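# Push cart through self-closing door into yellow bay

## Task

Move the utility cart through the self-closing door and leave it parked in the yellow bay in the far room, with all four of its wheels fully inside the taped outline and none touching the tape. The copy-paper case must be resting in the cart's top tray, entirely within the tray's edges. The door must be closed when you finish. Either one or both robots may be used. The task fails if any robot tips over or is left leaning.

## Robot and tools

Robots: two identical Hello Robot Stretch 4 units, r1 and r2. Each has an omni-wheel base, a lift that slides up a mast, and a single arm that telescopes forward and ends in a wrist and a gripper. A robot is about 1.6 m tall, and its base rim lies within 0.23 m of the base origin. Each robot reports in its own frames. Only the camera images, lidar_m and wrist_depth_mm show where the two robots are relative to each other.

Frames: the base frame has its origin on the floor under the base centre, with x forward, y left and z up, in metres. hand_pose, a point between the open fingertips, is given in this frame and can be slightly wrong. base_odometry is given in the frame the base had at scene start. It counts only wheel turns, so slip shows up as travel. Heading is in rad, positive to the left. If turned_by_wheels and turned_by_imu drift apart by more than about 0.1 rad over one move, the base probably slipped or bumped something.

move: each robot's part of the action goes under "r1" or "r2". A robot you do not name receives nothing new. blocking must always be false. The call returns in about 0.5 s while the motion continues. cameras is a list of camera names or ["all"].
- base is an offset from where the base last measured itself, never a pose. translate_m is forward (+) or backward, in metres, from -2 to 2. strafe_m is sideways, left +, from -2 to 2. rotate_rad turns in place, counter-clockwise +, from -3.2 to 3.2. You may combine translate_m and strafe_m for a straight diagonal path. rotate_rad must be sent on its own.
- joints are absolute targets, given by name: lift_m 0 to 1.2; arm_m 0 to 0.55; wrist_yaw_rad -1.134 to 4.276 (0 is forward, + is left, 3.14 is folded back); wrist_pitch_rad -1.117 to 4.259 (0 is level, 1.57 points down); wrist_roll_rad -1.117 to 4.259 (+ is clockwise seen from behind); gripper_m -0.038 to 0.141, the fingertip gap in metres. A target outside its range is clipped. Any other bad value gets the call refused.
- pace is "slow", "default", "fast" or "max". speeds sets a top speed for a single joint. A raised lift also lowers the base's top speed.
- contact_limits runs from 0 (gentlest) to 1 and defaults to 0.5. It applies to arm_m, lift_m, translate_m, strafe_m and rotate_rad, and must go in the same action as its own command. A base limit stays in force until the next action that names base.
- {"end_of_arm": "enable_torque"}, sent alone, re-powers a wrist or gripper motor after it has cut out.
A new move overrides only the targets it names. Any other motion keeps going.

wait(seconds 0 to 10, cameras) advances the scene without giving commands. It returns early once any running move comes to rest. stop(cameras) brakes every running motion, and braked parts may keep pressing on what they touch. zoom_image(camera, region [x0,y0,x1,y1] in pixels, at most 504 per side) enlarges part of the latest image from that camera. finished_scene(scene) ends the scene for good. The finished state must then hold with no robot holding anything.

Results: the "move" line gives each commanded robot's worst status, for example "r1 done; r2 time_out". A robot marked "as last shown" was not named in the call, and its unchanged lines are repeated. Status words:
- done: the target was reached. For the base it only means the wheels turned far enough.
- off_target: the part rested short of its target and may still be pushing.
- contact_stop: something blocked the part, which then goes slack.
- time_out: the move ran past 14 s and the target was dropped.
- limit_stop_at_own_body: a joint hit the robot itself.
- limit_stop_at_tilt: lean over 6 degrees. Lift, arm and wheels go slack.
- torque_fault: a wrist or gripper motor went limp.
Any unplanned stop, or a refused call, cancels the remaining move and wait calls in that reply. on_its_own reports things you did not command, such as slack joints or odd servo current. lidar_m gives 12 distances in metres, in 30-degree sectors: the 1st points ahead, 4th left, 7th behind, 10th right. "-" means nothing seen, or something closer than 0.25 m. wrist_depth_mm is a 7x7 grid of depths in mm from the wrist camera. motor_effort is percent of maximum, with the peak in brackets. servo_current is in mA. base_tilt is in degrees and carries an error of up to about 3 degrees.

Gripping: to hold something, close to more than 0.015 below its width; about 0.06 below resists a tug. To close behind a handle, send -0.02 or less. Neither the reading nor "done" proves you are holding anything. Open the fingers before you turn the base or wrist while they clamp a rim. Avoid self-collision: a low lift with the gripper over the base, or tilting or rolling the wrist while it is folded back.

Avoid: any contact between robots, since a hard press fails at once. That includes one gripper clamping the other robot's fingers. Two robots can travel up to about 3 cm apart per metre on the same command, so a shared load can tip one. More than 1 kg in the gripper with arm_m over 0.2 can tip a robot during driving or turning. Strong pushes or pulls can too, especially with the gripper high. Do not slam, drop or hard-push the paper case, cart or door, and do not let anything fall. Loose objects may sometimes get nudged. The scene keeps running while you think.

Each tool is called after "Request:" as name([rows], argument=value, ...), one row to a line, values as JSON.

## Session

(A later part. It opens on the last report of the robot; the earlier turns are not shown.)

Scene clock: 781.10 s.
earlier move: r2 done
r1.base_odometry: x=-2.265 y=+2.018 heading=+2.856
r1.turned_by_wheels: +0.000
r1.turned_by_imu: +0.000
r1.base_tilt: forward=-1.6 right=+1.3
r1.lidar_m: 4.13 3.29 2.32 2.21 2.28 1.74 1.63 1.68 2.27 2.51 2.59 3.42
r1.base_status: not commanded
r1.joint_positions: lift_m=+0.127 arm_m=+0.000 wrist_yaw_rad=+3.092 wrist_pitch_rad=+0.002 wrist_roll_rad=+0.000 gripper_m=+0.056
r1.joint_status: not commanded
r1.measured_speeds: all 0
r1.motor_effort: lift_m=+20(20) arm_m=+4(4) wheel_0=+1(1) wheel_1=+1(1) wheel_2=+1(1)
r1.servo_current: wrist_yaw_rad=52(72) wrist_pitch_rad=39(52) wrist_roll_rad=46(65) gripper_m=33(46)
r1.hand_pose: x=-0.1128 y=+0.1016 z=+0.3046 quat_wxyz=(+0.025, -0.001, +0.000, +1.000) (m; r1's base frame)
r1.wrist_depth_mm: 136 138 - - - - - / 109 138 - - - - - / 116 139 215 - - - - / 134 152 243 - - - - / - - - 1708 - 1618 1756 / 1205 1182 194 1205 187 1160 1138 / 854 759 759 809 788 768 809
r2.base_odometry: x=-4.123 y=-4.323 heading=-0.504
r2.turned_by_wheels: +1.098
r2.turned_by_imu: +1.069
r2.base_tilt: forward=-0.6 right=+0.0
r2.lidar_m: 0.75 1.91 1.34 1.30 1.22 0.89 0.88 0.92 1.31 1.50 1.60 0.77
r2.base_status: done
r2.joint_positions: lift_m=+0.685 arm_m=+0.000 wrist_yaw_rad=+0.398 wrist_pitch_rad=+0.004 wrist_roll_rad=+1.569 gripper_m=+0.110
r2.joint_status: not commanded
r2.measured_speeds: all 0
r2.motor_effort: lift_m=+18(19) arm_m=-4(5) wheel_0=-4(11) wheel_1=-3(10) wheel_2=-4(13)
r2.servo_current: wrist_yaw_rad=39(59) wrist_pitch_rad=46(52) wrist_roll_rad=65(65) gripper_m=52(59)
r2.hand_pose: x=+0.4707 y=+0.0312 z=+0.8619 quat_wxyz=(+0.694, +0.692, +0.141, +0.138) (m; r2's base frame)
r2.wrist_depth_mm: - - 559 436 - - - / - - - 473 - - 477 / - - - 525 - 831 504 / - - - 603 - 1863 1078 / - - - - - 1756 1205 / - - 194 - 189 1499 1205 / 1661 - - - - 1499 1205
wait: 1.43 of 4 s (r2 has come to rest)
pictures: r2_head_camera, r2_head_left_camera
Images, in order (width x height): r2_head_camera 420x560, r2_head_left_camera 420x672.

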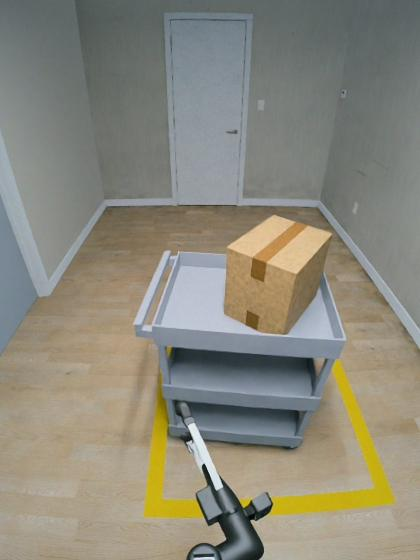

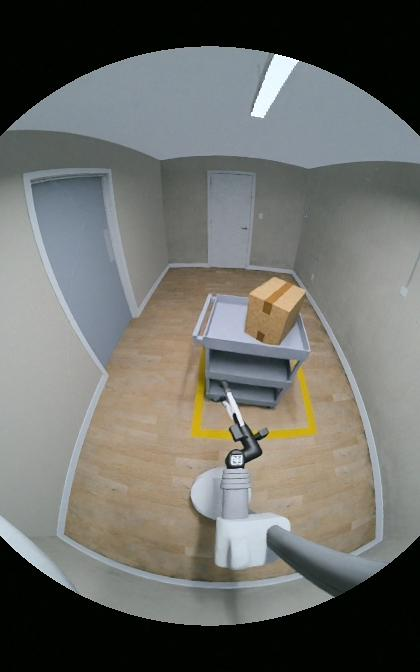

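Request:
move(blocking=false, r2={"joints":{"wrist_yaw_rad":-0.8}})

Request:
wait(seconds=2, cameras=["r2_head_camera"])

Request:
zoom_image(camera="r2_head_camera", region=[130, 330, 350, 530])

Scene clock: 790.20 s.
move: r2 moving
r1: as last shown
r1.lidar_m: 4.12 3.31 2.32 2.20 2.28 1.73 1.63 1.68 2.24 2.52 2.56 3.39
r1.motor_effort: lift_m=+20(20) arm_m=+4(4) wheel_0=+1(2) wheel_1=+1(1) wheel_2=+1(1)
r1.servo_current: wrist_yaw_rad=52(59) wrist_pitch_rad=46(46) wrist_roll_rad=46(52) gripper_m=39(46)
r1.wrist_depth_mm: 136 138 - - - - - / 109 138 - - - - - / 115 139 215 - - - - / 135 152 243 - - - - / - - - 1708 - 1618 1756 / 1182 1182 193 1182 187 1160 1138 / 842 750 741 798 798 778 820
r2.base_odometry: x=-4.123 y=-4.323 heading=-0.504
r2.turned_by_wheels: +0.000
r2.turned_by_imu: +0.000
r2.base_tilt: forward=-0.7 right=+0.1
r2.lidar_m: 0.73 1.90 1.32 1.29 1.23 0.91 0.85 0.94 1.29 1.51 1.57 0.77
r2.base_status: not commanded
r2.joint_positions: lift_m=+0.685 arm_m=+0.000 wrist_yaw_rad=-0.163 wrist_pitch_rad=+0.004 wrist_roll_rad=+1.569 gripper_m=+0.110
r2.joint_status: wrist_yaw_rad moving
r2.measured_speeds: translate_m=+0.000 strafe_m=+0.000 rotate_rad=+0.000 lift_m=+0.000 arm_m=+0.000 wrist_yaw_rad=-1.740 wrist_pitch_rad=+0.000 wrist_roll_rad=+0.000
r2.motor_effort: lift_m=+19(19) arm_m=-4(5) wheel_0=-5(5) wheel_1=-3(3) wheel_2=-4(4)
r2.servo_current: wrist_yaw_rad=65(117) wrist_pitch_rad=39(52) wrist_roll_rad=39(46) gripper_m=52(59)
r2.hand_pose: x=+0.4413 y=-0.1331 z=+0.8619 quat_wxyz=(+0.705, +0.704, -0.056, -0.059) (m; r2's base frame)
r2.wrist_depth_mm: - - - 508 - 715 508 / - - - 517 - 517 512 / - - 580 525 - - 521 / - - 621 525 - - 530 / - - 676 539 - - 535 / - - 195 539 189 539 544 / - - - - - 1863 554
pictures: none

Scene clock: 791.03 s.
earlier move: r2 done
r1.base_odometry: x=-2.265 y=+2.018 heading=+2.856
r1.turned_by_wheels: +0.000
r1.turned_by_imu: +0.000
r1.base_tilt: forward=-1.6 right=+1.2
r1.lidar_m: 4.13 3.34 2.34 2.22 2.29 1.73 1.63 1.67 2.28 2.51 2.58 3.40
r1.base_status: not commanded
r1.joint_positions: lift_m=+0.127 arm_m=+0.000 wrist_yaw_rad=+3.092 wrist_pitch_rad=+0.002 wrist_roll_rad=+0.000 gripper_m=+0.056
r1.joint_status: not commanded
r1.measured_speeds: all 0
r1.motor_effort: lift_m=+20(20) arm_m=+4(4) wheel_0=+1(2) wheel_1=+1(1) wheel_2=+1(1)
r1.servo_current: wrist_yaw_rad=52(59) wrist_pitch_rad=46(46) wrist_roll_rad=46(72) gripper_m=46(46)
r1.hand_pose: x=-0.1128 y=+0.1016 z=+0.3046 quat_wxyz=(+0.025, -0.001, +0.000, +1.000) (m; r1's base frame)
r1.wrist_depth_mm: 136 138 - - - - - / 109 138 - - - - - / 116 138 214 - - - - / 135 152 242 - - - - / - - - 1661 - 1661 1808 / 1182 1205 193 1205 188 1182 1138 / 842 750 759 788 778 768 809
r2.base_odometry: x=-4.123 y=-4.323 heading=-0.504
r2.turned_by_wheels: +0.000
r2.turned_by_imu: +0.000
r2.base_tilt: forward=-0.7 right=+0.0
r2.lidar_m: 0.74 1.90 1.35 1.28 1.22 0.89 0.88 0.94 1.28 1.51 1.60 0.75
r2.base_status: not commanded
r2.joint_positions: lift_m=+0.685 arm_m=+0.000 wrist_yaw_rad=-0.797 wrist_pitch_rad=+0.004 wrist_roll_rad=+1.569 gripper_m=+0.110
r2.joint_status: all done
r2.measured_speeds: all 0
r2.motor_effort: lift_m=+19(19) arm_m=-4(5) wheel_0=-4(5) wheel_1=-3(3) wheel_2=-4(4)
r2.servo_current: wrist_yaw_rad=52(117) wrist_pitch_rad=39(52) wrist_roll_rad=46(59) gripper_m=46(59)
r2.hand_pose: x=+0.3099 y=-0.2674 z=+0.8619 quat_wxyz=(+0.652, +0.652, -0.273, -0.276) (m; r2's base frame)
r2.wrist_depth_mm: - - - - - 1366 1160 / - - - - - 1537 1182 / - - - - - 1618 1182 / - - - - - 1708 1205 / - - - - - 1756 1205 / - - 198 - 191 627 1138 / - - - - - - 603
wait: 0.83 of 2 s (r2 has come to rest)
pictures: r2_head_camera
Images, in order (width x height): r2_head_camera 420x560.

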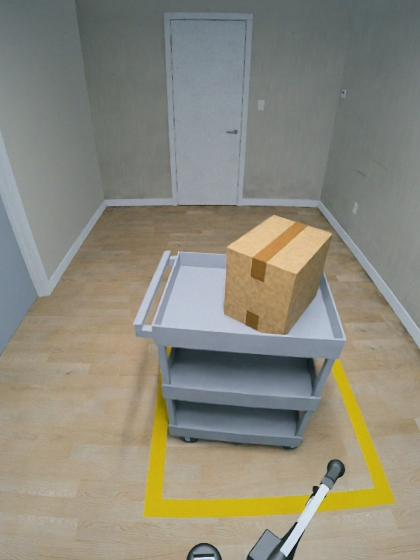

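Scaled by 2.291 from the camera's 420x560 image, which has a finer 1200x1600 frame.

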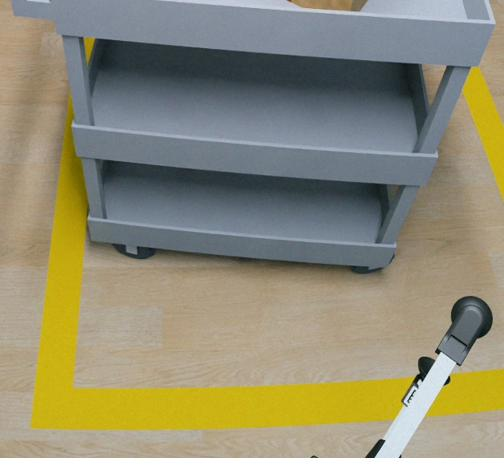

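Request:
move(blocking=false, cameras=["r2_head_left_camera","r1_head_left_camera"], r1={"base":{"rotate_rad":2.6}})

Request:
zoom_image(camera="r2_head_left_camera", region=[10, 150, 330, 420])

Request:
wait(seconds=3, cameras=["r1_head_left_camera"])

Scene clock: 806.77 s.
move: r1 moving
r1.base_odometry: x=-2.265 y=+2.018 heading=+3.107
r1.turned_by_wheels: +0.252
r1.turned_by_imu: +0.252
r1.base_tilt: forward=-1.5 right=+1.3
r1.lidar_m: 4.14 2.67 2.23 2.23 1.98 1.64 1.65 1.82 2.52 2.50 2.80 4.16
r1.base_status: rotate_rad moving
r1.joint_positions: lift_m=+0.127 arm_m=+0.000 wrist_yaw_rad=+3.092 wrist_pitch_rad=+0.002 wrist_roll_rad=+0.000 gripper_m=+0.056
r1.joint_status: not commanded
r1.measured_speeds: translate_m=+0.002 strafe_m=+0.000 rotate_rad=+0.972 lift_m=+0.000 arm_m=+0.000 wrist_yaw_rad=+0.000 wrist_pitch_rad=+0.000 wrist_roll_rad=+0.000
r1.motor_effort: lift_m=+20(20) arm_m=+4(4) wheel_0=-9(11) wheel_1=-9(9) wheel_2=-7(7)
r1.servo_current: wrist_yaw_rad=52(65) wrist_pitch_rad=52(52) wrist_roll_rad=52(59) gripper_m=39(46)
r1.hand_pose: x=-0.1128 y=+0.1016 z=+0.3046 quat_wxyz=(+0.025, -0.001, +0.000, +1.000) (m; r1's base frame)
r1.wrist_depth_mm: 136 138 1863 - - - - / 109 138 - - 1708 - - / 116 138 216 - 1708 - - / 135 152 244 - - - - / 1661 - - - 1661 - - / 1182 1205 191 1205 188 1138 1138 / 854 759 750 788 778 759 809
r2: as last shown
r2.base_tilt: forward=-0.7 right=+0.1
r2.lidar_m: 0.74 1.88 1.32 1.29 1.24 0.90 0.89 0.92 1.31 1.51 1.58 0.76
r2.servo_current: wrist_yaw_rad=46(59) wrist_pitch_rad=39(46) wrist_roll_rad=52(59) gripper_m=52(52)
r2.wrist_depth_mm: - - - - - 1366 1160 / - - - - - 1464 1182 / - - - - - 1618 1182 / - - - - - 1708 1229 / - - - - - 1708 1205 / - - 198 - 191 627 1138 / - - - - - - 597
pictures: r1_head_left_camera, r2_head_left_camera
Images, in order (width x height): r1_head_left_camera 420x672, r2_head_left_camera 420x672.

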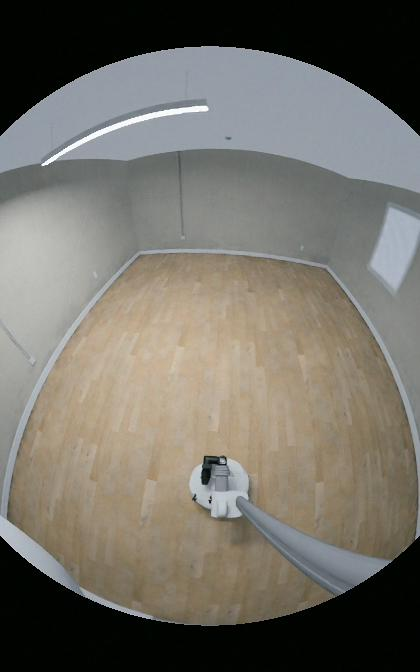

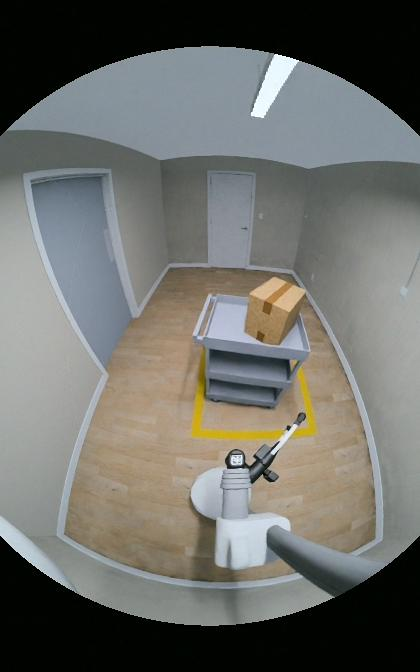

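Scaled by 1.575 from the camera's 420x672 image, which has a finer 600x960 frame.

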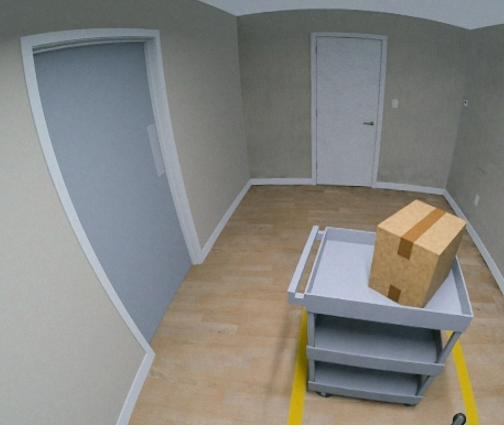

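Scene clock: 808.87 s.
earlier move: r1 done
r1.base_odometry: x=-2.265 y=+2.019 heading=-0.828
r1.turned_by_wheels: +2.348
r1.turned_by_imu: +2.361
r1.base_tilt: forward=-1.6 right=+1.3
r1.lidar_m: 1.75 1.64 1.66 2.17 2.48 2.54 3.35 4.16 3.48 2.34 2.23 2.26
r1.base_status: done
r1.joint_positions: lift_m=+0.127 arm_m=+0.000 wrist_yaw_rad=+3.092 wrist_pitch_rad=+0.002 wrist_roll_rad=+0.000 gripper_m=+0.056
r1.joint_status: not commanded
r1.measured_speeds: all 0
r1.motor_effort: lift_m=+20(20) arm_m=+4(4) wheel_0=+0(11) wheel_1=+0(10) wheel_2=-1(9)
r1.servo_current: wrist_yaw_rad=46(78) wrist_pitch_rad=39(52) wrist_roll_rad=46(65) gripper_m=39(46)
r1.hand_pose: x=-0.1128 y=+0.1017 z=+0.3046 quat_wxyz=(+0.025, -0.001, +0.000, +1.000) (m; r1's base frame)
r1.wrist_depth_mm: 136 138 - - - - - / 113 139 - - - - - / 114 139 270 - - - - / 137 161 - - - - - / 1921 - - - - - - / 1182 1205 193 1205 187 1160 1138 / 854 750 741 788 788 778 798
r2.base_odometry: x=-4.123 y=-4.323 heading=-0.504
r2.turned_by_wheels: +0.000
r2.turned_by_imu: +0.000
r2.base_tilt: forward=-0.7 right=+0.1
r2.lidar_m: 0.72 1.91 1.33 1.27 1.21 0.90 0.88 0.90 1.32 1.49 1.58 0.75
r2.base_status: not commanded
r2.joint_positions: lift_m=+0.685 arm_m=+0.000 wrist_yaw_rad=-0.797 wrist_pitch_rad=+0.004 wrist_roll_rad=+1.569 gripper_m=+0.110
r2.joint_status: not commanded
r2.measured_speeds: all 0
r2.motor_effort: lift_m=+18(19) arm_m=-4(5) wheel_0=-4(5) wheel_1=-3(3) wheel_2=-4(4)
r2.servo_current: wrist_yaw_rad=52(59) wrist_pitch_rad=39(52) wrist_roll_rad=39(59) gripper_m=52(59)
r2.hand_pose: x=+0.3099 y=-0.2674 z=+0.8619 quat_wxyz=(+0.652, +0.652, -0.273, -0.276) (m; r2's base frame)
r2.wrist_depth_mm: - - - - - 1366 1182 / - - - - - 1464 1205 / - - - - - 1618 1182 / - - - - - 1756 1205 / - - - - - 1756 1205 / - - 198 - 191 621 1138 / - - - - - - 597
wait: 2.10 of 3 s (r1 has come to rest)
pictures: r1_head_left_camera
Images, in order (width x height): r1_head_left_camera 420x672.

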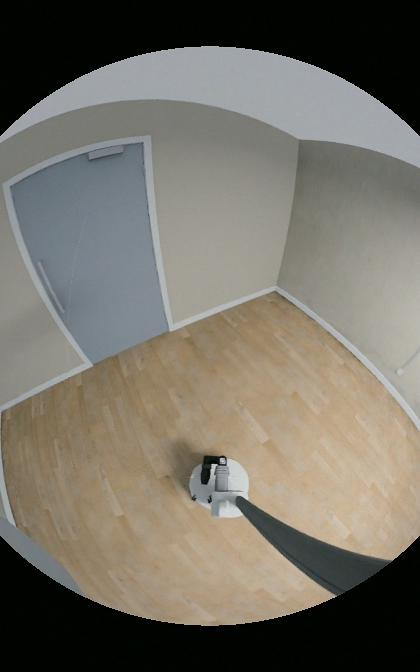

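Door shut, cart inside.

Request:
finished_scene(scene=1)

The scene is finished: the task was done.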